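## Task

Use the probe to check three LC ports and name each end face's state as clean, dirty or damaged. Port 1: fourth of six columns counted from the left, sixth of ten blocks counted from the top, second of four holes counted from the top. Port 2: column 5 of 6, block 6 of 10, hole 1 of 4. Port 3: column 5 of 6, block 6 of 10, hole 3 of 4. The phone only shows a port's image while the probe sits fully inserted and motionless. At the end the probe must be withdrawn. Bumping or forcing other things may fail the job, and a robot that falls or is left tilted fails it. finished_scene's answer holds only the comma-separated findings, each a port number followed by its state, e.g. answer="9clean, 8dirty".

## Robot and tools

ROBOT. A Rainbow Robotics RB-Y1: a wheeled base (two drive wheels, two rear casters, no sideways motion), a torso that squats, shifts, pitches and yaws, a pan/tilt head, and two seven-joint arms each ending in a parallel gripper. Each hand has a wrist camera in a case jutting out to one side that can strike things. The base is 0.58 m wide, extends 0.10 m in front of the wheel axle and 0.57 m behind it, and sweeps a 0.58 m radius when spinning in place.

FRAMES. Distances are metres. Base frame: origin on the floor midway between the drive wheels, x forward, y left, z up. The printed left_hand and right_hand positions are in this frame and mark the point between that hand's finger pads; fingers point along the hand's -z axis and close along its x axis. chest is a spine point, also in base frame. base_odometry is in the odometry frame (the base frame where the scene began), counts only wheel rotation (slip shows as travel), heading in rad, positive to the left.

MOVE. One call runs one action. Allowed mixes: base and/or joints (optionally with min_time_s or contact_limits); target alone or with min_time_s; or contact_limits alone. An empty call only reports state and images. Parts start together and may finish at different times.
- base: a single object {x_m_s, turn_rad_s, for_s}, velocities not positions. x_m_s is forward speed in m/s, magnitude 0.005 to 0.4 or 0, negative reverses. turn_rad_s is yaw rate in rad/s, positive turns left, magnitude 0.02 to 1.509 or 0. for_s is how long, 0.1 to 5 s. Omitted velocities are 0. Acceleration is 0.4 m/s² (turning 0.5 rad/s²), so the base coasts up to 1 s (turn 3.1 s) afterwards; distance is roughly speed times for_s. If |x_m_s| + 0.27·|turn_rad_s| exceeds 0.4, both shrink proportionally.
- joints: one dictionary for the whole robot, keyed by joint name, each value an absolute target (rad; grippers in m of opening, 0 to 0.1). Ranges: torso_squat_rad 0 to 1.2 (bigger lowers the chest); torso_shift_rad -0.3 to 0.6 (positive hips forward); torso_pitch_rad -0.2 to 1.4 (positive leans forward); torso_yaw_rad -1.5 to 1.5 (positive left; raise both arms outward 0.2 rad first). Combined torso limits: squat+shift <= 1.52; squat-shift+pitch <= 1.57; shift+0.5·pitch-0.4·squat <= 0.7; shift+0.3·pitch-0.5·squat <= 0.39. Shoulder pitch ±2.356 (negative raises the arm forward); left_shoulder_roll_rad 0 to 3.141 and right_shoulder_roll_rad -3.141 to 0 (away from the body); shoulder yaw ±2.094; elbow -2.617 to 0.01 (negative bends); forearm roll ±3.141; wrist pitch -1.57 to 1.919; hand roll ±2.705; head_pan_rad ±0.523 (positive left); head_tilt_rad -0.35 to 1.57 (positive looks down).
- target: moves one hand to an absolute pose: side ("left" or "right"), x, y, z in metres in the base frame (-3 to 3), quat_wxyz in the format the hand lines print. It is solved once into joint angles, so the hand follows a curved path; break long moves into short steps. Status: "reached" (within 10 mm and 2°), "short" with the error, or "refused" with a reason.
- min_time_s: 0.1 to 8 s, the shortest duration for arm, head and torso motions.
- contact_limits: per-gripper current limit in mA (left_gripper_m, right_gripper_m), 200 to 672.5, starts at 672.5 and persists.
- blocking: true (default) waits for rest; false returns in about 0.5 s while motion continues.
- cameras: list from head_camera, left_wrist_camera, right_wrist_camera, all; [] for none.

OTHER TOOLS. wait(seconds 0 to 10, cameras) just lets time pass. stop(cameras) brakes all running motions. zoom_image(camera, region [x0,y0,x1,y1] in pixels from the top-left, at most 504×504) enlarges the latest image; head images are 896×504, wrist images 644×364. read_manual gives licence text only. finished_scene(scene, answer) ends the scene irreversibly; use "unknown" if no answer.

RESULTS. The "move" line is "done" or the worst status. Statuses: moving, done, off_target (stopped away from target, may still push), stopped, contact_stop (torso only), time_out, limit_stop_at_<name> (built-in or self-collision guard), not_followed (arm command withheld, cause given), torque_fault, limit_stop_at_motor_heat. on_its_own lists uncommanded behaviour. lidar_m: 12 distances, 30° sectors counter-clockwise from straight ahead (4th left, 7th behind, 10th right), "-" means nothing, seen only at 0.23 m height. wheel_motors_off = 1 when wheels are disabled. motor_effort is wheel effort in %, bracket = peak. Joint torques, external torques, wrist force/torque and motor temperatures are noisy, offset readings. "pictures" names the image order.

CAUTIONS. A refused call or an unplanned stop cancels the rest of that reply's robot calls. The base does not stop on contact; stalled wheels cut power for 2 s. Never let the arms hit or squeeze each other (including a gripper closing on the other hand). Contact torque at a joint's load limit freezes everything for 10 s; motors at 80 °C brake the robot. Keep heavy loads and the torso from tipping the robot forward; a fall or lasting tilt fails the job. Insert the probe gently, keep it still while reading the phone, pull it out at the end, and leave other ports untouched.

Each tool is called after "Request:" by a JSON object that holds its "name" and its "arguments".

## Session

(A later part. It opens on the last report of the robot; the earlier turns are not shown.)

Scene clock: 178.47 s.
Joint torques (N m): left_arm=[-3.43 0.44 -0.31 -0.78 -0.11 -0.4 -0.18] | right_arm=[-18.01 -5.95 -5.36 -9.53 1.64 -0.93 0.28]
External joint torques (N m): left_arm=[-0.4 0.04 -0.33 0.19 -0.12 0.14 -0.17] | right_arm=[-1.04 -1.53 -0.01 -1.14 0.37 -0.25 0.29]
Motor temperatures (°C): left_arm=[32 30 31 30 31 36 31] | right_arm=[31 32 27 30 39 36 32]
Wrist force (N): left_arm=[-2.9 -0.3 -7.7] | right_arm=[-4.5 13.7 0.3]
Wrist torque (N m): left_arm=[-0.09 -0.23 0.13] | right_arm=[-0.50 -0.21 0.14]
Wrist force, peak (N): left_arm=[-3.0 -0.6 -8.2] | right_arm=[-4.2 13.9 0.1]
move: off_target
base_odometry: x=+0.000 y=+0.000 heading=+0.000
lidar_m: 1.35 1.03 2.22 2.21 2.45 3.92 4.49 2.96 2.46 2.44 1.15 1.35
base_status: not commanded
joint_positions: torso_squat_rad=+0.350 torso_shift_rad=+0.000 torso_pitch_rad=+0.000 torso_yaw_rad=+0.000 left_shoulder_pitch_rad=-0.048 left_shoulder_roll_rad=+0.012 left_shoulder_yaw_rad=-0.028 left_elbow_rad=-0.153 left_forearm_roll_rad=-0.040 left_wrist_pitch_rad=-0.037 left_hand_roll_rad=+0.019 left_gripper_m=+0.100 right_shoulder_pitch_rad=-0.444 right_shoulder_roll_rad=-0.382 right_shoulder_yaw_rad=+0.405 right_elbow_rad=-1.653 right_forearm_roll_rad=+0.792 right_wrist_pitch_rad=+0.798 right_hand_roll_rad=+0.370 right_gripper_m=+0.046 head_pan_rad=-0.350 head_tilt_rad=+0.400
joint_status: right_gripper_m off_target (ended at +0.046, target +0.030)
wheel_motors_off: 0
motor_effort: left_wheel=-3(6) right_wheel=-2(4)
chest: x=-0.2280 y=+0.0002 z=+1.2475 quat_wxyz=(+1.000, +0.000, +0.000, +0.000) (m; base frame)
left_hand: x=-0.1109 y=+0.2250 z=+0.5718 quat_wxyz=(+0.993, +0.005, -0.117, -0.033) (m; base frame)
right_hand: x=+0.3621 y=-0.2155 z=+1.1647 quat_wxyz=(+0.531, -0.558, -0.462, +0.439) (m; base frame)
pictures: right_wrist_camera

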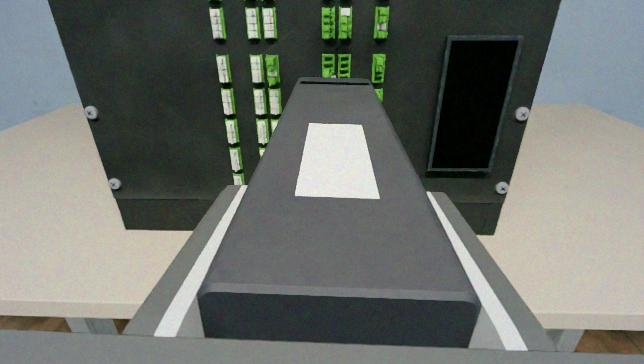

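Request:
{"name": "move", "arguments": {"target": {"side":"right","x":0.369,"y":-0.2078,"z":1.1672,"quat_wxyz":[0.5292,-0.5644,-0.4621,0.4334]}, "min_time_s": 1, "cameras": []}}

Request:
{"name": "move", "arguments": {"target": {"side":"right","x":0.377,"y":-0.2096,"z":1.1676,"quat_wxyz":[0.5292,-0.5644,-0.4621,0.4334]}, "min_time_s": 1, "cameras": ["head_camera","right_wrist_camera"]}}

Request:
{"name": "zoom_image", "arguments": {"camera": "right_wrist_camera", "region": [310, 40, 360, 80]}}

Request:
{"name": "zoom_image", "arguments": {"camera": "head_camera", "region": [415, 215, 455, 255]}}

Scene clock: 183.37 s.
Joint torques (N m): left_arm=[-3.61 0.24 -0.29 -0.71 0 -0.39 -0.12] | right_arm=[-20.22 -2.8 -4.94 -8.64 2.08 -0.73 -0.14]
External joint torques (N m): left_arm=[-0.59 -0.17 -0.31 0.26 0 0.15 -0.11] | right_arm=[-2.85 1.29 0.2 -0.18 0.8 -0.09 -0.13]
Motor temperatures (°C): left_arm=[32 30 31 30 31 36 31] | right_arm=[31 31 27 30 39 36 32]
Wrist force (N): left_arm=[-3.4 -0.1 -7.6] | right_arm=[-4.2 13.5 0.1]
Wrist torque (N m): left_arm=[-0.08 -0.28 0.14] | right_arm=[-0.49 -0.17 0.14]
Wrist force, peak (N): left_arm=[-3.4 -0.3 -8.1] | right_arm=[-4.5 13.8 0.2]
move: done
base_odometry: x=+0.000 y=+0.000 heading=+0.000
lidar_m: 1.35 1.03 2.21 2.20 2.45 3.91 4.49 2.96 2.45 2.44 1.15 1.36
base_status: not commanded
joint_positions: torso_squat_rad=+0.350 torso_shift_rad=+0.000 torso_pitch_rad=+0.000 torso_yaw_rad=+0.000 left_shoulder_pitch_rad=-0.048 left_shoulder_roll_rad=+0.012 left_shoulder_yaw_rad=-0.028 left_elbow_rad=-0.153 left_forearm_roll_rad=-0.040 left_wrist_pitch_rad=-0.037 left_hand_roll_rad=+0.019 left_gripper_m=+0.100 right_shoulder_pitch_rad=-0.472 right_shoulder_roll_rad=-0.353 right_shoulder_yaw_rad=+0.409 right_elbow_rad=-1.610 right_forearm_roll_rad=+0.834 right_wrist_pitch_rad=+0.799 right_hand_roll_rad=+0.350 right_gripper_m=+0.046 head_pan_rad=-0.350 head_tilt_rad=+0.400
joint_status: all done
wheel_motors_off: 0
motor_effort: left_wheel=-3(6) right_wheel=-2(4)
chest: x=-0.2280 y=+0.0002 z=+1.2475 quat_wxyz=(+1.000, +0.000, +0.000, +0.000) (m; base frame)
left_hand: x=-0.1109 y=+0.2250 z=+0.5718 quat_wxyz=(+0.993, +0.005, -0.117, -0.033) (m; base frame)
right_hand: x=+0.3682 y=-0.2078 z=+1.1669 quat_wxyz=(+0.529, -0.563, -0.462, +0.435) (m; base frame)
right_hand_status: reached (checked arc, planned for 1.0 s): 1 mm and 0.2 deg off.
pictures: none
No camera images: "cameras" was empty.

Scene clock: 184.70 s.
Joint torques (N m): left_arm=[-3.21 0.01 -0.4 -0.82 -0.08 -0.49 -0.11] | right_arm=[-20.61 -3.45 -7.67 -8.85 2.13 -1.18 -0.21]
External joint torques (N m): left_arm=[-0.18 -0.39 -0.43 0.15 -0.08 0.05 -0.1] | right_arm=[-2.82 0.84 -2.53 -0.4 0.87 -0.56 -0.2]
Motor temperatures (°C): left_arm=[32 30 31 30 31 36 31] | right_arm=[31 31 27 30 39 36 32]
Wrist force (N): left_arm=[-3.0 -0.6 -7.1] | right_arm=[-4.3 13.3 0.1]
Wrist torque (N m): left_arm=[-0.02 -0.21 0.11] | right_arm=[-0.46 -0.20 0.13]
Wrist force, peak (N): left_arm=[-2.9 0.0 -7.9] | right_arm=[-4.3 13.7 0.1]
move: done
base_odometry: x=+0.000 y=+0.000 heading=+0.000
lidar_m: 1.35 1.03 2.22 2.20 2.45 3.92 4.49 2.95 2.45 2.44 1.15 1.36
base_status: not commanded
joint_positions: torso_squat_rad=+0.350 torso_shift_rad=+0.000 torso_pitch_rad=+0.000 torso_yaw_rad=+0.000 left_shoulder_pitch_rad=-0.048 left_shoulder_roll_rad=+0.012 left_shoulder_yaw_rad=-0.028 left_elbow_rad=-0.153 left_forearm_roll_rad=-0.040 left_wrist_pitch_rad=-0.037 left_hand_roll_rad=+0.019 left_gripper_m=+0.100 right_shoulder_pitch_rad=-0.496 right_shoulder_roll_rad=-0.351 right_shoulder_yaw_rad=+0.403 right_elbow_rad=-1.568 right_forearm_roll_rad=+0.839 right_wrist_pitch_rad=+0.783 right_hand_roll_rad=+0.333 right_gripper_m=+0.046 head_pan_rad=-0.350 head_tilt_rad=+0.400
joint_status: all done
wheel_motors_off: 0
motor_effort: left_wheel=-2(5) right_wheel=-1(4)
chest: x=-0.2280 y=+0.0002 z=+1.2475 quat_wxyz=(+1.000, +0.000, +0.000, +0.000) (m; base frame)
left_hand: x=-0.1109 y=+0.2250 z=+0.5718 quat_wxyz=(+0.993, +0.005, -0.117, -0.033) (m; base frame)
right_hand: x=+0.3763 y=-0.2097 z=+1.1670 quat_wxyz=(+0.530, -0.564, -0.462, +0.434) (m; base frame)
right_hand_status: reached (checked arc, planned for 1.0 s): 1 mm and 0.1 deg off.
pictures: head_camera, right_wrist_camera

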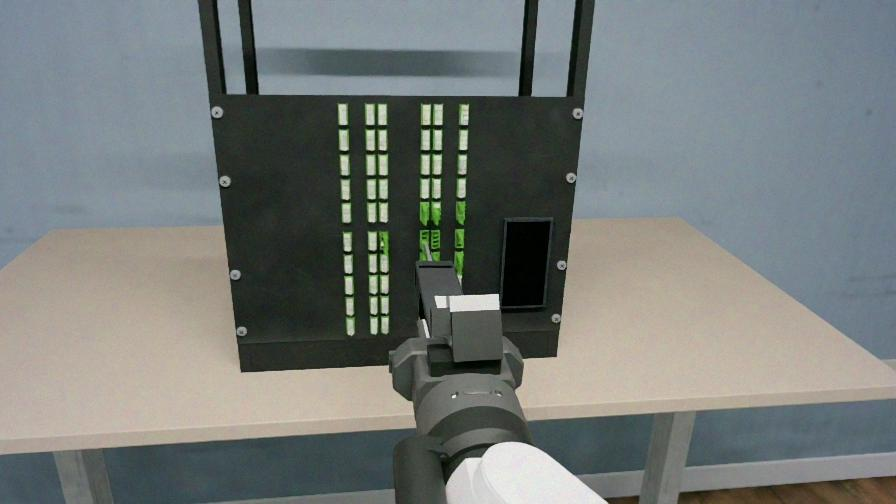

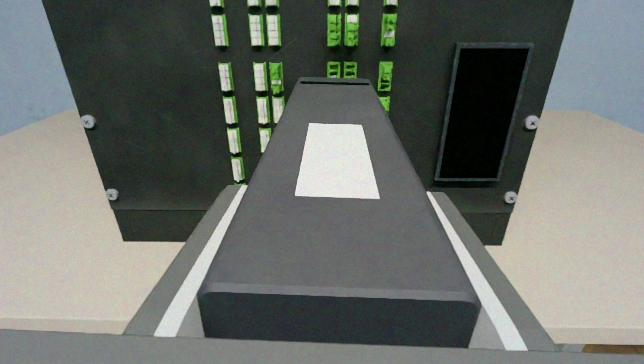

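Scaled by 10.080 from the camera's 644x364 image, which has a finer 1265x715 frame.

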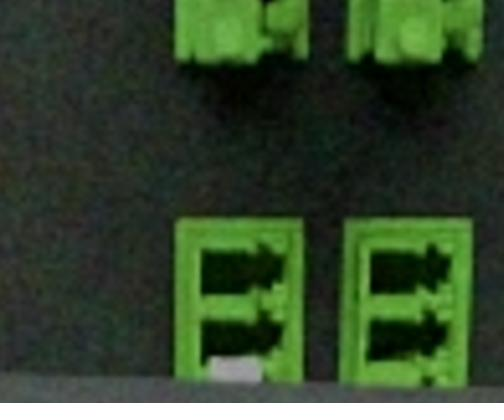

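Scaled by 12.600 from the camera's 896x504 image, which has a finer 1280x720 frame.

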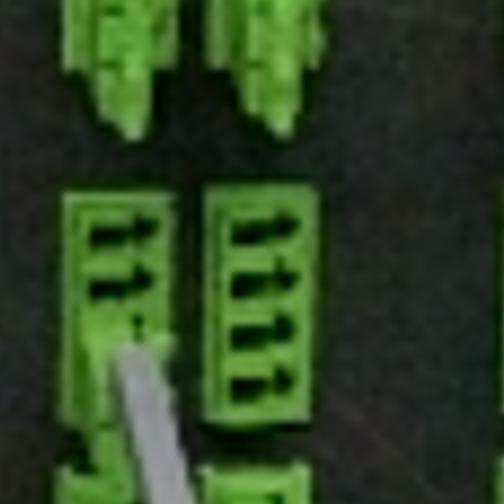

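Request:
{"name": "move", "arguments": {"target": {"side":"right","x":0.3895,"y":-0.2120,"z":1.1687,"quat_wxyz":[0.5292,-0.5644,-0.4621,0.4334]}, "min_time_s": 1.5, "cameras": ["head_camera","right_wrist_camera"]}}

Request:
{"name": "zoom_image", "arguments": {"camera": "right_wrist_camera", "region": [310, 40, 360, 80]}}

Request:
{"name": "zoom_image", "arguments": {"camera": "head_camera", "region": [415, 215, 455, 255]}}

Scene clock: 188.00 s.
Joint torques (N m): left_arm=[-3.38 0.42 -0.32 -1.05 -0.09 -0.42 -0.11] | right_arm=[-20.95 -3.6 -7.59 -8.81 2.01 -1.1 -0.29]
External joint torques (N m): left_arm=[-0.35 0.02 -0.34 -0.07 -0.1 0.12 -0.1] | right_arm=[-2.47 1 -2.46 -0.36 0.78 -0.53 -0.28]
Motor temperatures (°C): left_arm=[32 30 31 30 31 36 31] | right_arm=[31 31 27 30 39 36 32]
Wrist force (N): left_arm=[-2.7 -0.4 -7.2] | right_arm=[-4.4 13.7 0.0]
Wrist torque (N m): left_arm=[-0.06 -0.18 0.13] | right_arm=[-0.51 -0.22 0.15]
Wrist force, peak (N): left_arm=[-3.2 -0.5 -8.0] | right_arm=[-4.6 13.8 -0.1]
move: done
base_odometry: x=+0.000 y=+0.000 heading=+0.000
lidar_m: 1.35 1.03 2.21 2.20 2.45 3.92 4.49 2.96 2.45 2.44 1.15 1.35
base_status: not commanded
joint_positions: torso_squat_rad=+0.350 torso_shift_rad=+0.000 torso_pitch_rad=+0.000 torso_yaw_rad=+0.000 left_shoulder_pitch_rad=-0.048 left_shoulder_roll_rad=+0.012 left_shoulder_yaw_rad=-0.028 left_elbow_rad=-0.153 left_forearm_roll_rad=-0.040 left_wrist_pitch_rad=-0.037 left_hand_roll_rad=+0.019 left_gripper_m=+0.100 right_shoulder_pitch_rad=-0.537 right_shoulder_roll_rad=-0.348 right_shoulder_yaw_rad=+0.394 right_elbow_rad=-1.499 right_forearm_roll_rad=+0.844 right_wrist_pitch_rad=+0.756 right_hand_roll_rad=+0.309 right_gripper_m=+0.046 head_pan_rad=-0.350 head_tilt_rad=+0.400
joint_status: all done
wheel_motors_off: 0
motor_effort: left_wheel=-1(6) right_wheel=-1(4)
chest: x=-0.2280 y=+0.0002 z=+1.2475 quat_wxyz=(+1.000, +0.000, +0.000, +0.000) (m; base frame)
left_hand: x=-0.1109 y=+0.2250 z=+0.5718 quat_wxyz=(+0.993, +0.005, -0.117, -0.033) (m; base frame)
right_hand: x=+0.3893 y=-0.2121 z=+1.1680 quat_wxyz=(+0.529, -0.564, -0.462, +0.434) (m; base frame)
right_hand_status: reached (checked arc, planned for 1.5 s): 1 mm and 0.1 deg off.
pictures: head_camera, right_wrist_camera

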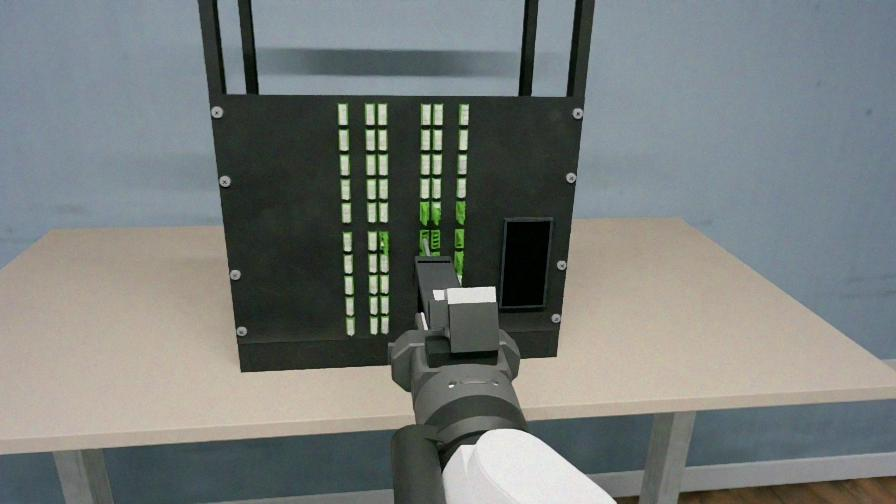

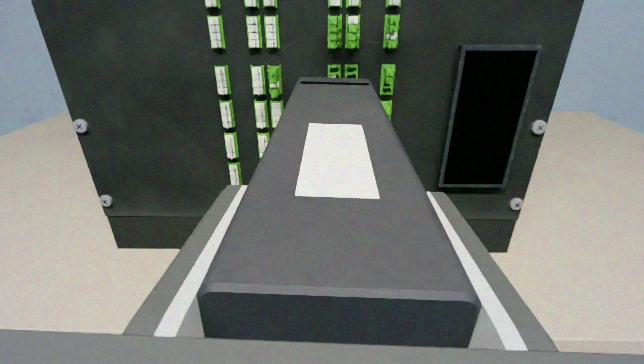

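Scaled by 10.080 from the camera's 644x364 image, which has a finer 1265x715 frame.

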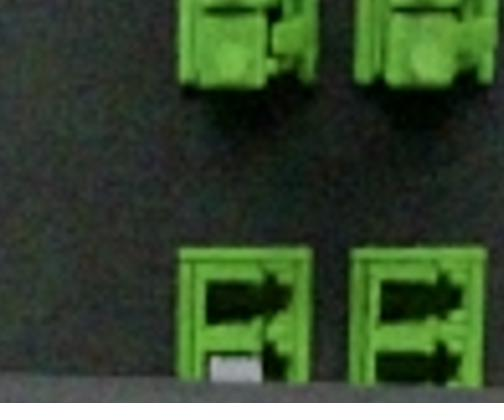

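Scaled by 12.600 from the camera's 896x504 image, which has a finer 1280x720 frame.

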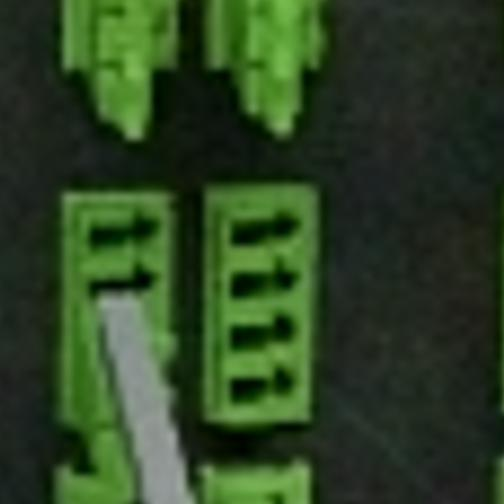

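Request:
{"name": "move", "arguments": {"target": {"side":"right","x":0.3943,"y":-0.2129,"z":1.1687,"quat_wxyz":[0.5292,-0.5644,-0.4621,0.4334]}, "min_time_s": 1, "cameras": ["head_camera","right_wrist_camera"]}}

Request:
{"name": "zoom_image", "arguments": {"camera": "right_wrist_camera", "region": [310, 40, 360, 80]}}

Request:
{"name": "zoom_image", "arguments": {"camera": "head_camera", "region": [415, 215, 455, 255]}}

Scene clock: 190.43 s.
Joint torques (N m): left_arm=[-3.06 0.1 -0.5 -0.97 -0.03 -0.5 -0.23] | right_arm=[-21.58 -3.75 -7.74 -8.98 2.23 -1.21 -0.24]
External joint torques (N m): left_arm=[-0.03 -0.3 -0.53 0 -0.04 0.04 -0.22] | right_arm=[-2.86 0.97 -2.62 -0.52 1.01 -0.66 -0.23]
Motor temperatures (°C): left_arm=[32 30 31 30 31 36 31] | right_arm=[31 31 27 30 39 36 32]
Wrist force (N): left_arm=[-2.8 -0.1 -7.9] | right_arm=[-4.3 13.2 -0.3]
Wrist torque (N m): left_arm=[-0.10 -0.22 0.15] | right_arm=[-0.43 -0.20 0.16]
Wrist force, peak (N): left_arm=[-3.4 -0.2 -7.9] | right_arm=[-4.4 13.9 -0.3]
move: done
base_odometry: x=+0.000 y=+0.000 heading=+0.000
lidar_m: 1.35 1.03 2.22 2.20 2.46 3.91 4.49 2.96 2.45 2.44 1.15 1.36
base_status: not commanded
joint_positions: torso_squat_rad=+0.350 torso_shift_rad=+0.000 torso_pitch_rad=+0.000 torso_yaw_rad=+0.000 left_shoulder_pitch_rad=-0.048 left_shoulder_roll_rad=+0.012 left_shoulder_yaw_rad=-0.028 left_elbow_rad=-0.153 left_forearm_roll_rad=-0.040 left_wrist_pitch_rad=-0.037 left_hand_roll_rad=+0.019 left_gripper_m=+0.100 right_shoulder_pitch_rad=-0.551 right_shoulder_roll_rad=-0.347 right_shoulder_yaw_rad=+0.391 right_elbow_rad=-1.473 right_forearm_roll_rad=+0.847 right_wrist_pitch_rad=+0.746 right_hand_roll_rad=+0.299 right_gripper_m=+0.046 head_pan_rad=-0.350 head_tilt_rad=+0.400
joint_status: all done
wheel_motors_off: 0
motor_effort: left_wheel=-2(6) right_wheel=+0(4)
chest: x=-0.2280 y=+0.0002 z=+1.2475 quat_wxyz=(+1.000, +0.000, +0.000, +0.000) (m; base frame)
left_hand: x=-0.1109 y=+0.2250 z=+0.5718 quat_wxyz=(+0.993, +0.005, -0.117, -0.033) (m; base frame)
right_hand: x=+0.3939 y=-0.2130 z=+1.1680 quat_wxyz=(+0.529, -0.564, -0.462, +0.434) (m; base frame)
right_hand_status: reached (checked arc, planned for 1.0 s): 1 mm and 0.1 deg off.
pictures: head_camera, right_wrist_camera

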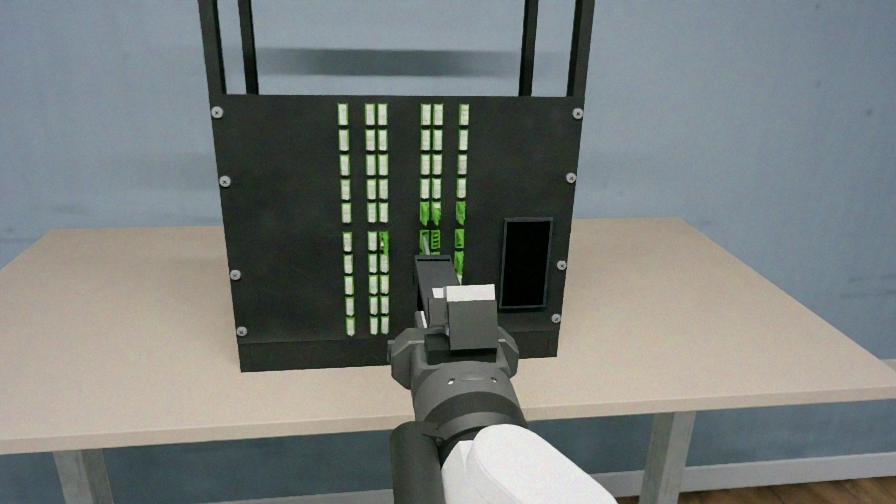

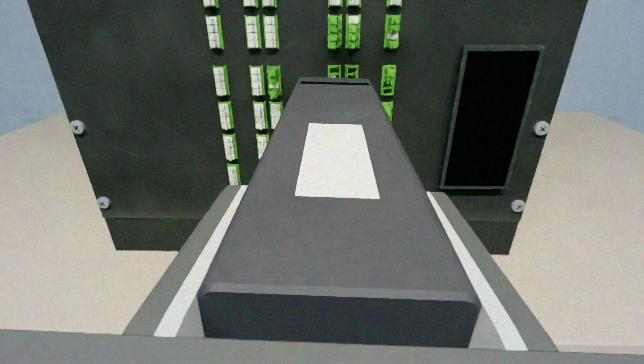

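Scaled by 10.080 from the camera's 644x364 image, which has a finer 1265x715 frame.

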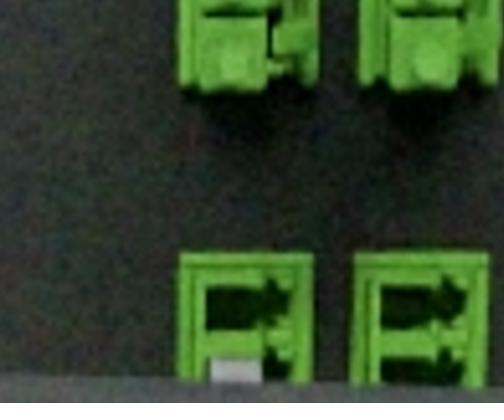

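Scaled by 12.600 from the camera's 896x504 image, which has a finer 1280x720 frame.

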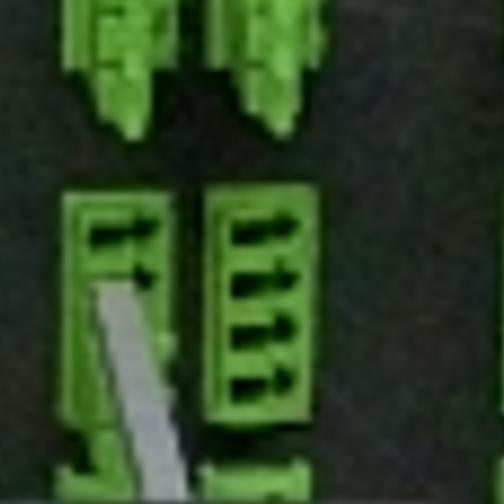

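Request:
{"name": "move", "arguments": {"target": {"side":"right","x":0.3982,"y":-0.2138,"z":1.1688,"quat_wxyz":[0.5292,-0.5644,-0.4621,0.4334]}, "min_time_s": 1, "cameras": ["head_camera","right_wrist_camera"]}}

Request:
{"name": "zoom_image", "arguments": {"camera": "right_wrist_camera", "region": [310, 40, 360, 80]}}

Request:
{"name": "zoom_image", "arguments": {"camera": "head_camera", "region": [415, 215, 455, 255]}}

Scene clock: 192.73 s.
Joint torques (N m): left_arm=[-3.42 0.21 0.16 -0.97 -0.06 -0.41 -0.22] | right_arm=[-27.76 -7.72 -11.75 -4.87 1.25 -1.84 -0.33]
External joint torques (N m): left_arm=[-0.35 -0.19 0.14 0.02 -0.06 0.13 -0.2] | right_arm=[-8.84 -2.92 -6.65 3.59 0.04 -1.3 -0.32]
Motor temperatures (°C): left_arm=[32 30 31 30 31 36 31] | right_arm=[31 31 27 30 39 36 32]
Wrist force (N): left_arm=[-2.6 -0.5 -7.2] | right_arm=[-7.1 11.0 46.8]
Wrist torque (N m): left_arm=[-0.04 -0.17 0.11] | right_arm=[-0.62 0.51 0.19]
Wrist force, peak (N): left_arm=[-3.4 -0.2 -8.0] | right_arm=[-7.1 10.9 47.7]
move: done
base_odometry: x=+0.000 y=+0.000 heading=+0.000
lidar_m: 1.35 1.03 2.21 2.20 2.45 3.91 4.49 2.95 2.45 2.44 1.15 1.36
base_status: not commanded
joint_positions: torso_squat_rad=+0.350 torso_shift_rad=-0.001 torso_pitch_rad=-0.001 torso_yaw_rad=+0.000 left_shoulder_pitch_rad=-0.048 left_shoulder_roll_rad=+0.012 left_shoulder_yaw_rad=-0.028 left_elbow_rad=-0.153 left_forearm_roll_rad=-0.040 left_wrist_pitch_rad=-0.037 left_hand_roll_rad=+0.019 left_gripper_m=+0.100 right_shoulder_pitch_rad=-0.562 right_shoulder_roll_rad=-0.345 right_shoulder_yaw_rad=+0.390 right_elbow_rad=-1.452 right_forearm_roll_rad=+0.850 right_wrist_pitch_rad=+0.737 right_hand_roll_rad=+0.290 right_gripper_m=+0.046 head_pan_rad=-0.350 head_tilt_rad=+0.400
joint_status: all done
wheel_motors_off: 0
motor_effort: left_wheel=-3(6) right_wheel=+4(5)
chest: x=-0.2288 y=+0.0003 z=+1.2474 quat_wxyz=(+1.000, +0.000, -0.001, +0.000) (m; base frame)
left_hand: x=-0.1109 y=+0.2250 z=+0.5719 quat_wxyz=(+0.992, +0.005, -0.118, -0.033) (m; base frame)
right_hand: x=+0.3968 y=-0.2132 z=+1.1681 quat_wxyz=(+0.529, -0.564, -0.462, +0.434) (m; base frame)
right_hand_status: reached (checked arc, planned for 1.0 s): 2 mm and 0.1 deg off.
pictures: head_camera, right_wrist_camera

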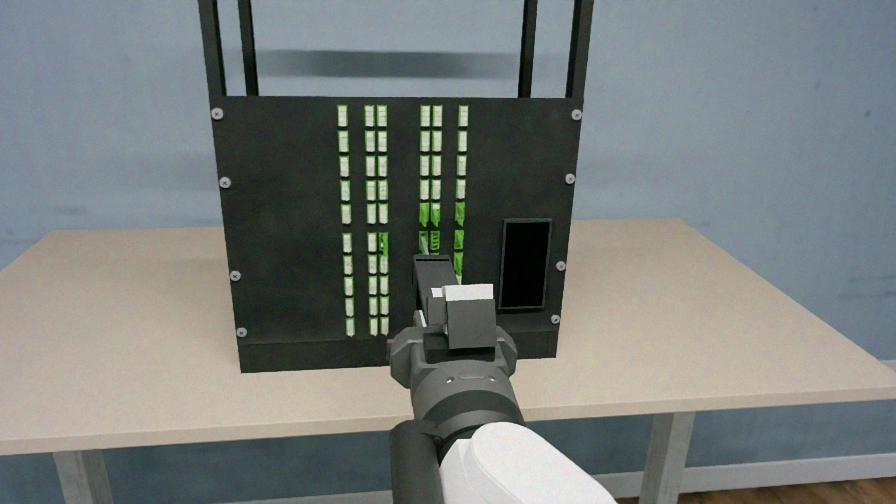

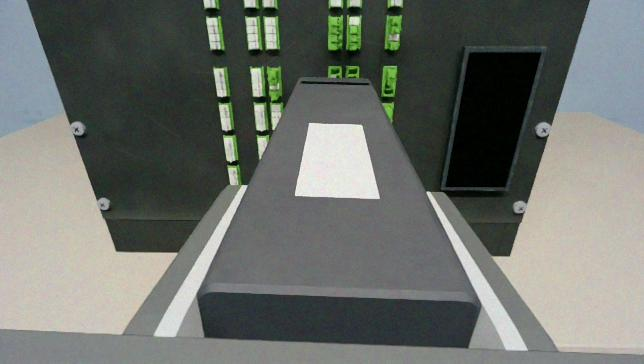

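Scaled by 10.080 from the camera's 644x364 image, which has a finer 1265x715 frame.

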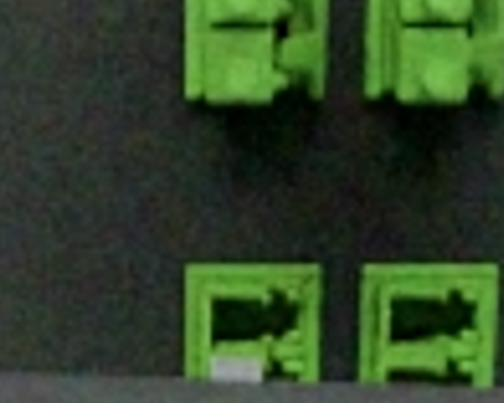

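Scaled by 12.600 from the camera's 896x504 image, which has a finer 1280x720 frame.

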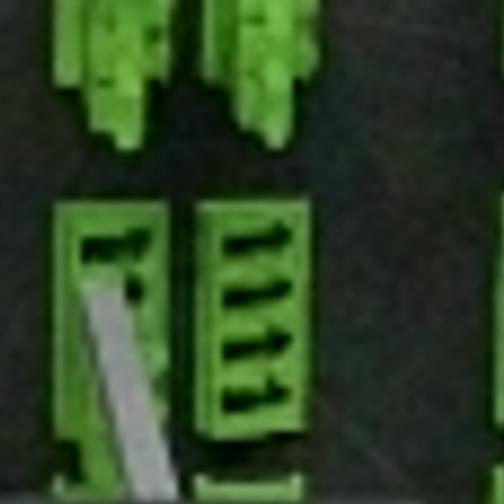

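Request:
{"name": "move", "arguments": {"target": {"side":"right","x":0.3935,"y":-0.2130,"z":1.1678,"quat_wxyz":[0.5292,-0.5644,-0.4621,0.4334]}, "min_time_s": 0.7, "cameras": []}}

Request:
{"name": "move", "arguments": {"target": {"side":"right","x":0.3985,"y":-0.2144,"z":1.1678,"quat_wxyz":[0.5292,-0.5644,-0.4621,0.4334]}, "min_time_s": 1, "cameras": ["head_camera","right_wrist_camera"]}}

Request:
{"name": "zoom_image", "arguments": {"camera": "right_wrist_camera", "region": [310, 40, 360, 80]}}

Request:
{"name": "zoom_image", "arguments": {"camera": "head_camera", "region": [415, 215, 455, 255]}}

Scene clock: 195.57 s.
Joint torques (N m): left_arm=[-3.19 0.32 -0.2 -0.88 -0.2 -0.42 -0.16] | right_arm=[-19.2 -5.59 -5.07 -9.74 2.03 -0.64 0.09]
External joint torques (N m): left_arm=[-0.16 -0.08 -0.22 0.09 -0.21 0.12 -0.14] | right_arm=[-0.47 -0.88 0.03 -1.27 0.82 -0.1 0.09]
Motor temperatures (°C): left_arm=[32 30 31 30 31 36 31] | right_arm=[31 31 27 30 39 36 32]
Wrist force (N): left_arm=[-3.1 -0.4 -7.4] | right_arm=[-4.6 13.7 -0.1]
Wrist torque (N m): left_arm=[-0.07 -0.24 0.14] | right_arm=[-0.52 -0.22 0.15]
Wrist force, peak (N): left_arm=[-2.9 0.0 -8.0] | right_arm=[-7.1 11.3 47.0]
move: done
base_odometry: x=+0.000 y=+0.000 heading=+0.000
lidar_m: 1.35 1.04 2.21 2.20 2.45 3.92 4.49 2.96 2.45 2.44 1.14 1.36
base_status: not commanded
joint_positions: torso_squat_rad=+0.350 torso_shift_rad=+0.000 torso_pitch_rad=+0.000 torso_yaw_rad=+0.000 left_shoulder_pitch_rad=-0.048 left_shoulder_roll_rad=+0.012 left_shoulder_yaw_rad=-0.028 left_elbow_rad=-0.153 left_forearm_roll_rad=-0.040 left_wrist_pitch_rad=-0.037 left_hand_roll_rad=+0.019 left_gripper_m=+0.100 right_shoulder_pitch_rad=-0.551 right_shoulder_roll_rad=-0.345 right_shoulder_yaw_rad=+0.391 right_elbow_rad=-1.468 right_forearm_roll_rad=+0.852 right_wrist_pitch_rad=+0.743 right_hand_roll_rad=+0.293 right_gripper_m=+0.046 head_pan_rad=-0.350 head_tilt_rad=+0.400
joint_status: all done
wheel_motors_off: 0
motor_effort: left_wheel=-3(3) right_wheel=-2(5)
chest: x=-0.2281 y=+0.0003 z=+1.2475 quat_wxyz=(+1.000, +0.000, +0.000, +0.000) (m; base frame)
left_hand: x=-0.1109 y=+0.2250 z=+0.5718 quat_wxyz=(+0.993, +0.005, -0.117, -0.033) (m; base frame)
right_hand: x=+0.3942 y=-0.2130 z=+1.1669 quat_wxyz=(+0.530, -0.564, -0.462, +0.434) (m; base frame)
right_hand_status: reached (checked arc, planned for 0.7 s): 1 mm and 0.1 deg off.
pictures: none
No camera images: "cameras" was empty.

Scene clock: 196.90 s.
Joint torques (N m): left_arm=[-3.14 0.31 -0.37 -0.88 -0.12 -0.41 -0.28] | right_arm=[-20.83 -5.95 -7.15 -7.82 1.68 -0.29 -0.14]
External joint torques (N m): left_arm=[-0.1 -0.09 -0.39 0.09 -0.13 0.13 -0.27] | right_arm=[-1.9 -1.11 -2.06 0.64 0.47 0.23 -0.13]
Motor temperatures (°C): left_arm=[32 30 31 30 31 36 31] | right_arm=[31 31 27 30 39 36 32]
Wrist force (N): left_arm=[-2.4 0.0 -7.4] | right_arm=[-3.5 12.2 0.6]
Wrist torque (N m): left_arm=[-0.08 -0.15 0.14] | right_arm=[-0.79 -0.44 0.15]
Wrist force, peak (N): left_arm=[-3.1 0.0 -7.9] | right_arm=[-4.5 13.6 -0.2]
move: done
base_odometry: x=+0.000 y=+0.000 heading=+0.000
lidar_m: 1.35 1.03 2.21 2.20 2.45 3.92 4.49 2.96 2.45 2.44 1.15 1.36
base_status: not commanded
joint_positions: torso_squat_rad=+0.350 torso_shift_rad=+0.000 torso_pitch_rad=+0.000 torso_yaw_rad=+0.000 left_shoulder_pitch_rad=-0.048 left_shoulder_roll_rad=+0.012 left_shoulder_yaw_rad=-0.028 left_elbow_rad=-0.153 left_forearm_roll_rad=-0.040 left_wrist_pitch_rad=-0.037 left_hand_roll_rad=+0.019 left_gripper_m=+0.100 right_shoulder_pitch_rad=-0.564 right_shoulder_roll_rad=-0.345 right_shoulder_yaw_rad=+0.388 right_elbow_rad=-1.446 right_forearm_roll_rad=+0.854 right_wrist_pitch_rad=+0.733 right_hand_roll_rad=+0.285 right_gripper_m=+0.046 head_pan_rad=-0.350 head_tilt_rad=+0.400
joint_status: all done
wheel_motors_off: 0
motor_effort: left_wheel=+1(5) right_wheel=+1(3)
chest: x=-0.2281 y=+0.0003 z=+1.2475 quat_wxyz=(+1.000, +0.000, +0.000, +0.000) (m; base frame)
left_hand: x=-0.1109 y=+0.2250 z=+0.5718 quat_wxyz=(+0.993, +0.005, -0.117, -0.033) (m; base frame)
right_hand: x=+0.3982 y=-0.2141 z=+1.1674 quat_wxyz=(+0.529, -0.564, -0.462, +0.434) (m; base frame)
right_hand_status: reached (checked arc, planned for 1.0 s): 1 mm and 0.1 deg off.
pictures: head_camera, right_wrist_camera

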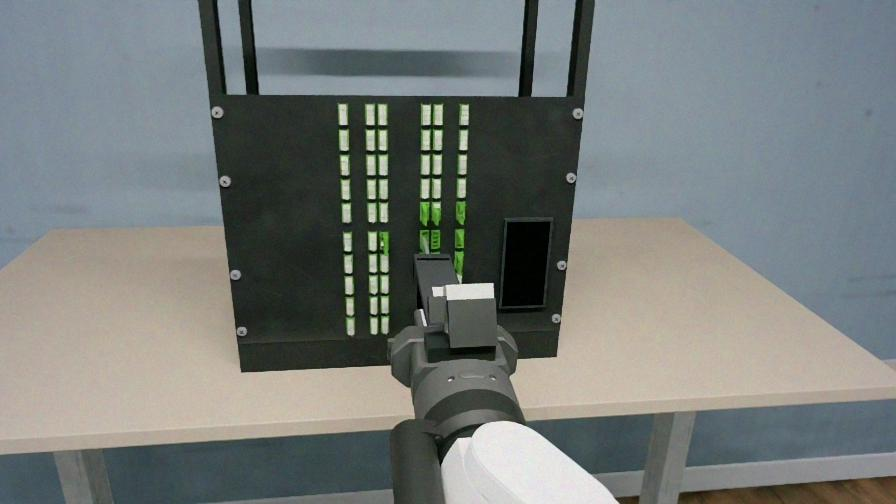

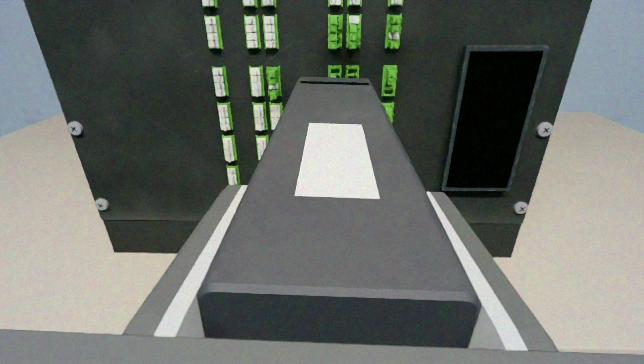

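Scaled by 10.080 from the camera's 644x364 image, which has a finer 1265x715 frame.

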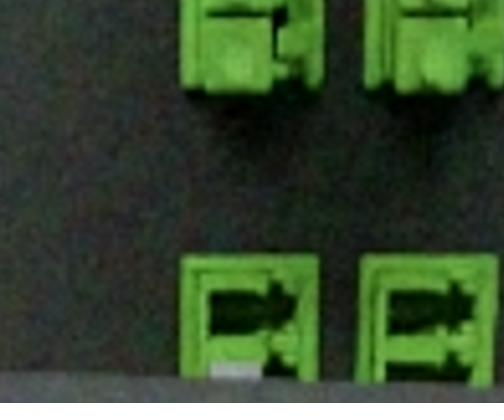

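Scaled by 12.600 from the camera's 896x504 image, which has a finer 1280x720 frame.

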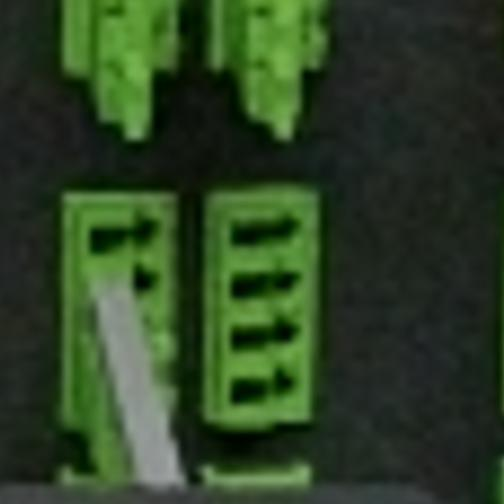

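Request:
{"name": "move", "arguments": {"target": {"side":"right","x":0.4045,"y":-0.2158,"z":1.1682,"quat_wxyz":[0.5292,-0.5644,-0.4621,0.4334]}, "min_time_s": 1.5, "cameras": ["right_wrist_camera"]}}

Request:
{"name": "move", "arguments": {"target": {"side":"right","x":0.4095,"y":-0.2170,"z":1.1687,"quat_wxyz":[0.5292,-0.5644,-0.4621,0.4334]}, "min_time_s": 1.5, "cameras": ["right_wrist_camera"]}}

Scene clock: 199.53 s.
Joint torques (N m): left_arm=[-3.15 0.46 -0.33 -1.06 -0.09 -0.47 -0.16] | right_arm=[-21.32 -4.9 -8.14 -7.8 1.76 0 -0.17]
External joint torques (N m): left_arm=[-0.12 0.06 -0.35 -0.08 -0.1 0.07 -0.15] | right_arm=[-2.08 0.1 -3.06 0.65 0.57 0.5 -0.16]
Motor temperatures (°C): left_arm=[32 30 31 30 31 36 31] | right_arm=[30 31 27 30 39 36 32]
Wrist force (N): left_arm=[-2.9 -0.2 -7.5] | right_arm=[-2.8 12.4 1.7]
Wrist torque (N m): left_arm=[-0.08 -0.21 0.13] | right_arm=[-0.68 -0.60 0.16]
Wrist force, peak (N): left_arm=[-3.2 -0.2 -8.1] | right_arm=[-4.5 14.4 0.5]
move: done
base_odometry: x=+0.000 y=+0.000 heading=+0.000
lidar_m: 1.35 1.04 2.21 2.20 2.45 3.92 4.49 2.96 2.45 2.44 1.14 1.35
base_status: not commanded
joint_positions: torso_squat_rad=+0.350 torso_shift_rad=+0.000 torso_pitch_rad=+0.000 torso_yaw_rad=+0.000 left_shoulder_pitch_rad=-0.048 left_shoulder_roll_rad=+0.012 left_shoulder_yaw_rad=-0.028 left_elbow_rad=-0.153 left_forearm_roll_rad=-0.040 left_wrist_pitch_rad=-0.037 left_hand_roll_rad=+0.019 left_gripper_m=+0.100 right_shoulder_pitch_rad=-0.582 right_shoulder_roll_rad=-0.345 right_shoulder_yaw_rad=+0.385 right_elbow_rad=-1.414 right_forearm_roll_rad=+0.857 right_wrist_pitch_rad=+0.719 right_hand_roll_rad=+0.273 right_gripper_m=+0.046 head_pan_rad=-0.350 head_tilt_rad=+0.400
joint_status: all done
wheel_motors_off: 0
motor_effort: left_wheel=-1(5) right_wheel=-4(4)
chest: x=-0.2281 y=+0.0003 z=+1.2475 quat_wxyz=(+1.000, +0.000, +0.000, +0.000) (m; base frame)
left_hand: x=-0.1109 y=+0.2250 z=+0.5718 quat_wxyz=(+0.993, +0.005, -0.117, -0.033) (m; base frame)
right_hand: x=+0.4040 y=-0.2156 z=+1.1678 quat_wxyz=(+0.529, -0.564, -0.462, +0.434) (m; base frame)
right_hand_status: reached (checked arc, planned for 1.5 s): 1 mm and 0.1 deg off.
pictures: right_wrist_camera

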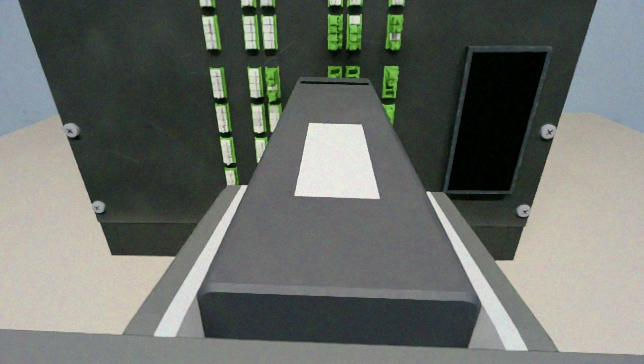

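Scene clock: 201.37 s.
Joint torques (N m): left_arm=[-3.61 -0.03 -0.63 -0.92 -0.08 -0.38 -0.11] | right_arm=[-22.87 -5.94 -9.26 -7.15 1.79 -0.22 -0.31]
External joint torques (N m): left_arm=[-0.57 -0.43 -0.65 0.06 -0.09 0.16 -0.1] | right_arm=[-3.37 -0.81 -4.21 1.3 0.61 0.26 -0.3]
Motor temperatures (°C): left_arm=[32 30 31 30 31 36 31] | right_arm=[30 31 27 30 39 36 32]
Wrist force (N): left_arm=[-2.6 -0.6 -7.7] | right_arm=[-3.4 12.2 11.4]
Wrist torque (N m): left_arm=[-0.04 -0.16 0.13] | right_arm=[-0.57 -0.42 0.19]
Wrist force, peak (N): left_arm=[-2.6 -0.4 -8.0] | right_arm=[-3.5 12.7 12.9]
move: done
base_odometry: x=+0.000 y=+0.000 heading=+0.000
lidar_m: 1.35 1.03 2.22 2.20 2.46 3.92 4.49 2.97 2.45 2.44 1.15 1.36
base_status: not commanded
joint_positions: torso_squat_rad=+0.350 torso_shift_rad=+0.000 torso_pitch_rad=+0.000 torso_yaw_rad=+0.000 left_shoulder_pitch_rad=-0.048 left_shoulder_roll_rad=+0.012 left_shoulder_yaw_rad=-0.028 left_elbow_rad=-0.153 left_forearm_roll_rad=-0.040 left_wrist_pitch_rad=-0.037 left_hand_roll_rad=+0.019 left_gripper_m=+0.100 right_shoulder_pitch_rad=-0.599 right_shoulder_roll_rad=-0.344 right_shoulder_yaw_rad=+0.382 right_elbow_rad=-1.384 right_forearm_roll_rad=+0.861 right_wrist_pitch_rad=+0.708 right_hand_roll_rad=+0.262 right_gripper_m=+0.046 head_pan_rad=-0.350 head_tilt_rad=+0.400
joint_status: all done
wheel_motors_off: 0
motor_effort: left_wheel=-3(4) right_wheel=-2(4)
chest: x=-0.2281 y=+0.0003 z=+1.2475 quat_wxyz=(+1.000, +0.000, +0.000, +0.000) (m; base frame)
left_hand: x=-0.1109 y=+0.2250 z=+0.5718 quat_wxyz=(+0.993, +0.005, -0.117, -0.033) (m; base frame)
right_hand: x=+0.4090 y=-0.2166 z=+1.1681 quat_wxyz=(+0.529, -0.564, -0.462, +0.434) (m; base frame)
right_hand_status: reached (checked arc, planned for 1.5 s): 1 mm and 0.1 deg off.
pictures: right_wrist_camera

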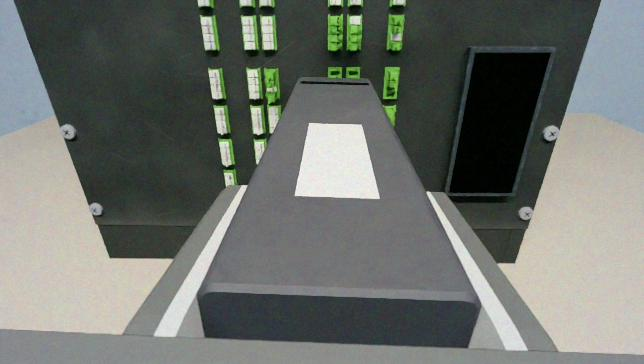

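Request:
{"name": "move", "arguments": {"target": {"side":"right","x":0.4125,"y":-0.2177,"z":1.169,"quat_wxyz":[0.5292,-0.5644,-0.4621,0.4334]}, "min_time_s": 1, "cameras": ["right_wrist_camera"]}}

Request:
{"name": "move", "arguments": {"target": {"side":"right","x":0.4145,"y":-0.2182,"z":1.1692,"quat_wxyz":[0.5292,-0.5644,-0.4621,0.4334]}, "min_time_s": 1, "cameras": ["head_camera","right_wrist_camera"]}}

Request:
{"name": "zoom_image", "arguments": {"camera": "right_wrist_camera", "region": [440, 80, 560, 190]}}

Scene clock: 203.77 s.
Joint torques (N m): left_arm=[-3.45 0.26 -0.42 -0.86 -0.08 -0.43 -0.22] | right_arm=[-31.06 -10.49 -14.15 -3.91 1.39 -1.85 -0.42]
External joint torques (N m): left_arm=[-0.37 -0.14 -0.44 0.13 -0.09 0.11 -0.2] | right_arm=[-11.4 -5.3 -9.12 4.54 0.22 -1.38 -0.41]
Motor temperatures (°C): left_arm=[32 30 31 30 31 36 31] | right_arm=[30 31 27 30 39 36 32]
Wrist force (N): left_arm=[-2.9 -0.3 -7.1] | right_arm=[-7.0 10.7 64.6]
Wrist torque (N m): left_arm=[-0.08 -0.18 0.11] | right_arm=[-0.35 0.42 0.22]
Wrist force, peak (N): left_arm=[-3.0 -0.9 -8.1] | right_arm=[-6.8 10.8 65.0]
move: done
base_odometry: x=+0.000 y=+0.000 heading=+0.000
lidar_m: 1.36 1.03 2.22 2.21 2.45 3.92 4.49 2.96 2.45 2.44 1.15 1.36
base_status: not commanded
joint_positions: torso_squat_rad=+0.350 torso_shift_rad=-0.001 torso_pitch_rad=-0.002 torso_yaw_rad=+0.000 left_shoulder_pitch_rad=-0.048 left_shoulder_roll_rad=+0.012 left_shoulder_yaw_rad=-0.028 left_elbow_rad=-0.153 left_forearm_roll_rad=-0.040 left_wrist_pitch_rad=-0.037 left_hand_roll_rad=+0.019 left_gripper_m=+0.100 right_shoulder_pitch_rad=-0.608 right_shoulder_roll_rad=-0.342 right_shoulder_yaw_rad=+0.381 right_elbow_rad=-1.366 right_forearm_roll_rad=+0.864 right_wrist_pitch_rad=+0.700 right_hand_roll_rad=+0.254 right_gripper_m=+0.046 head_pan_rad=-0.350 head_tilt_rad=+0.400
joint_status: all done
wheel_motors_off: 0
motor_effort: left_wheel=+3(4) right_wheel=+8(8)
chest: x=-0.2292 y=+0.0003 z=+1.2474 quat_wxyz=(+1.000, +0.000, -0.001, +0.000) (m; base frame)
left_hand: x=-0.1110 y=+0.2250 z=+0.5719 quat_wxyz=(+0.992, +0.005, -0.118, -0.033) (m; base frame)
right_hand: x=+0.4107 y=-0.2167 z=+1.1680 quat_wxyz=(+0.529, -0.564, -0.462, +0.434) (m; base frame)
right_hand_status: reached (checked arc, planned for 1.0 s): 2 mm and 0.1 deg off.
pictures: right_wrist_camera

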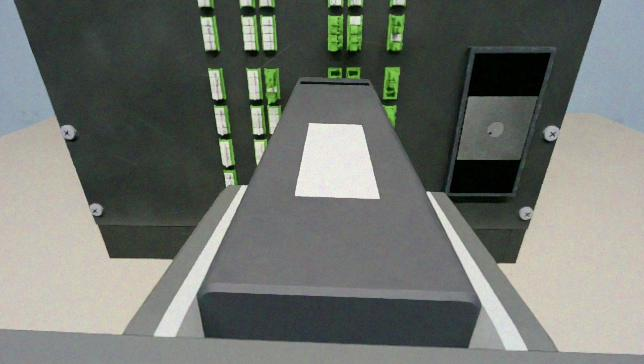

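Scene clock: 205.10 s.
Joint torques (N m): left_arm=[-3.13 0.23 -0.25 -1.08 -0.07 -0.44 -0.17] | right_arm=[-32.58 -10.82 -15.09 -2.73 1 -2.23 -0.31]
External joint torques (N m): left_arm=[-0.03 -0.16 -0.27 -0.08 -0.08 0.11 -0.16] | right_arm=[-12.77 -5.56 -10.09 5.72 -0.16 -1.78 -0.3]
Motor temperatures (°C): left_arm=[32 30 31 30 31 36 31] | right_arm=[31 31 27 30 39 36 32]
Wrist force (N): left_arm=[-2.3 -0.6 -7.7] | right_arm=[-8.3 9.1 76.1]
Wrist torque (N m): left_arm=[-0.02 -0.16 0.15] | right_arm=[-0.50 0.74 0.27]
Wrist force, peak (N): left_arm=[-2.9 -0.3 -7.9] | right_arm=[-8.6 10.1 79.7]
move: done
base_odometry: x=+0.000 y=+0.000 heading=+0.000
lidar_m: 1.35 1.04 2.21 2.20 2.45 3.92 4.49 2.97 2.45 2.44 1.15 1.36
base_status: not commanded
joint_positions: torso_squat_rad=+0.350 torso_shift_rad=-0.001 torso_pitch_rad=-0.002 torso_yaw_rad=+0.000 left_shoulder_pitch_rad=-0.048 left_shoulder_roll_rad=+0.012 left_shoulder_yaw_rad=-0.028 left_elbow_rad=-0.153 left_forearm_roll_rad=-0.040 left_wrist_pitch_rad=-0.037 left_hand_roll_rad=+0.019 left_gripper_m=+0.100 right_shoulder_pitch_rad=-0.617 right_shoulder_roll_rad=-0.340 right_shoulder_yaw_rad=+0.380 right_elbow_rad=-1.347 right_forearm_roll_rad=+0.868 right_wrist_pitch_rad=+0.693 right_hand_roll_rad=+0.246 right_gripper_m=+0.046 head_pan_rad=-0.350 head_tilt_rad=+0.400
joint_status: all done
wheel_motors_off: 0
motor_effort: left_wheel=+2(8) right_wheel=+11(13)
chest: x=-0.2295 y=+0.0004 z=+1.2474 quat_wxyz=(+1.000, +0.000, -0.001, +0.000) (m; base frame)
left_hand: x=-0.1109 y=+0.2250 z=+0.5720 quat_wxyz=(+0.992, +0.005, -0.118, -0.033) (m; base frame)
right_hand: x=+0.4133 y=-0.2171 z=+1.1675 quat_wxyz=(+0.530, -0.563, -0.462, +0.435) (m; base frame)
right_hand_status: reached (checked arc, planned for 1.0 s): 2 mm and 0.2 deg off.
pictures: head_camera, right_wrist_camera

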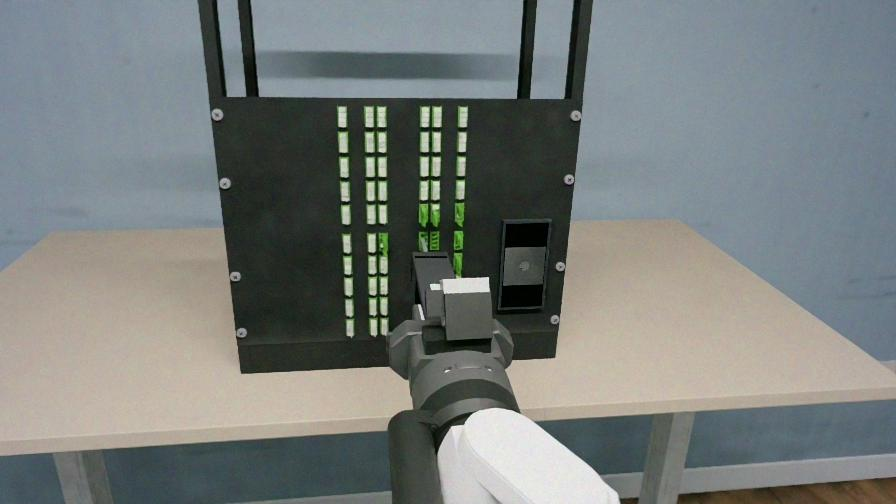

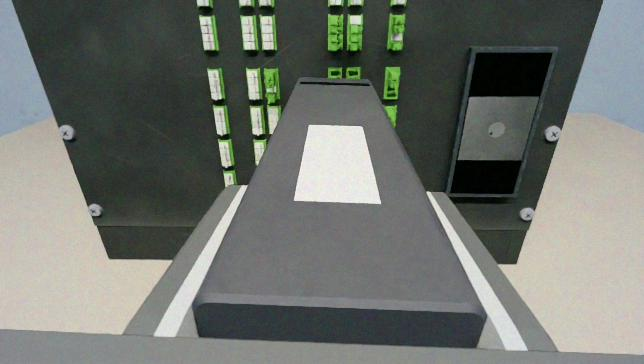

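Scaled by 4.200 from the camera's 644x364 image, which has a finer 1265x715 frame.

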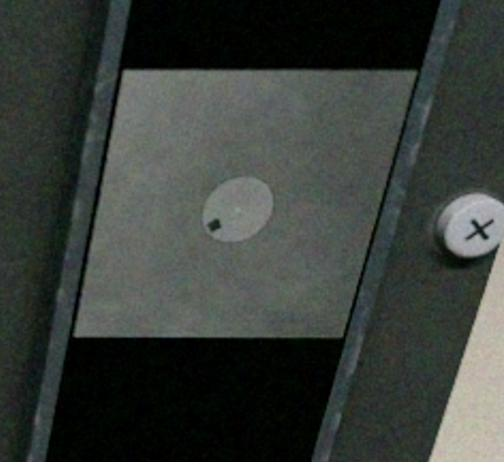

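Request:
{"name": "zoom_image", "arguments": {"camera": "right_wrist_camera", "region": [482, 116, 512, 142]}}

Request:
{"name": "zoom_image", "arguments": {"camera": "head_camera", "region": [512, 255, 536, 277]}}

Scaled by 16.800 from the camera's 644x364 image, which has a finer 1265x715 frame.

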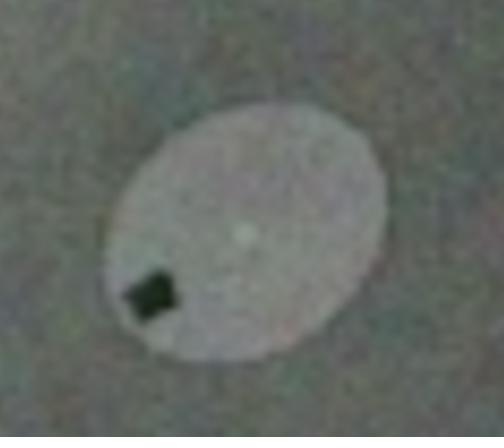

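Scaled by 21.000 from the camera's 896x504 image, which has a finer 1280x720 frame.

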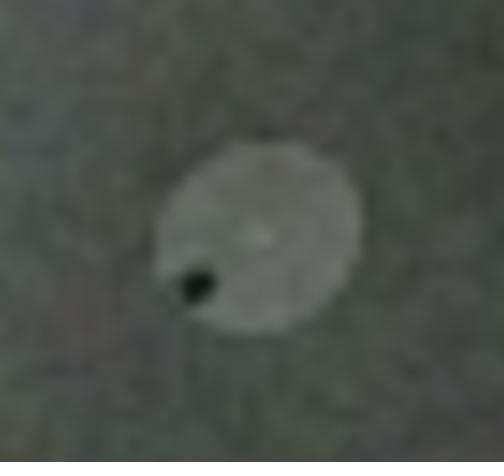

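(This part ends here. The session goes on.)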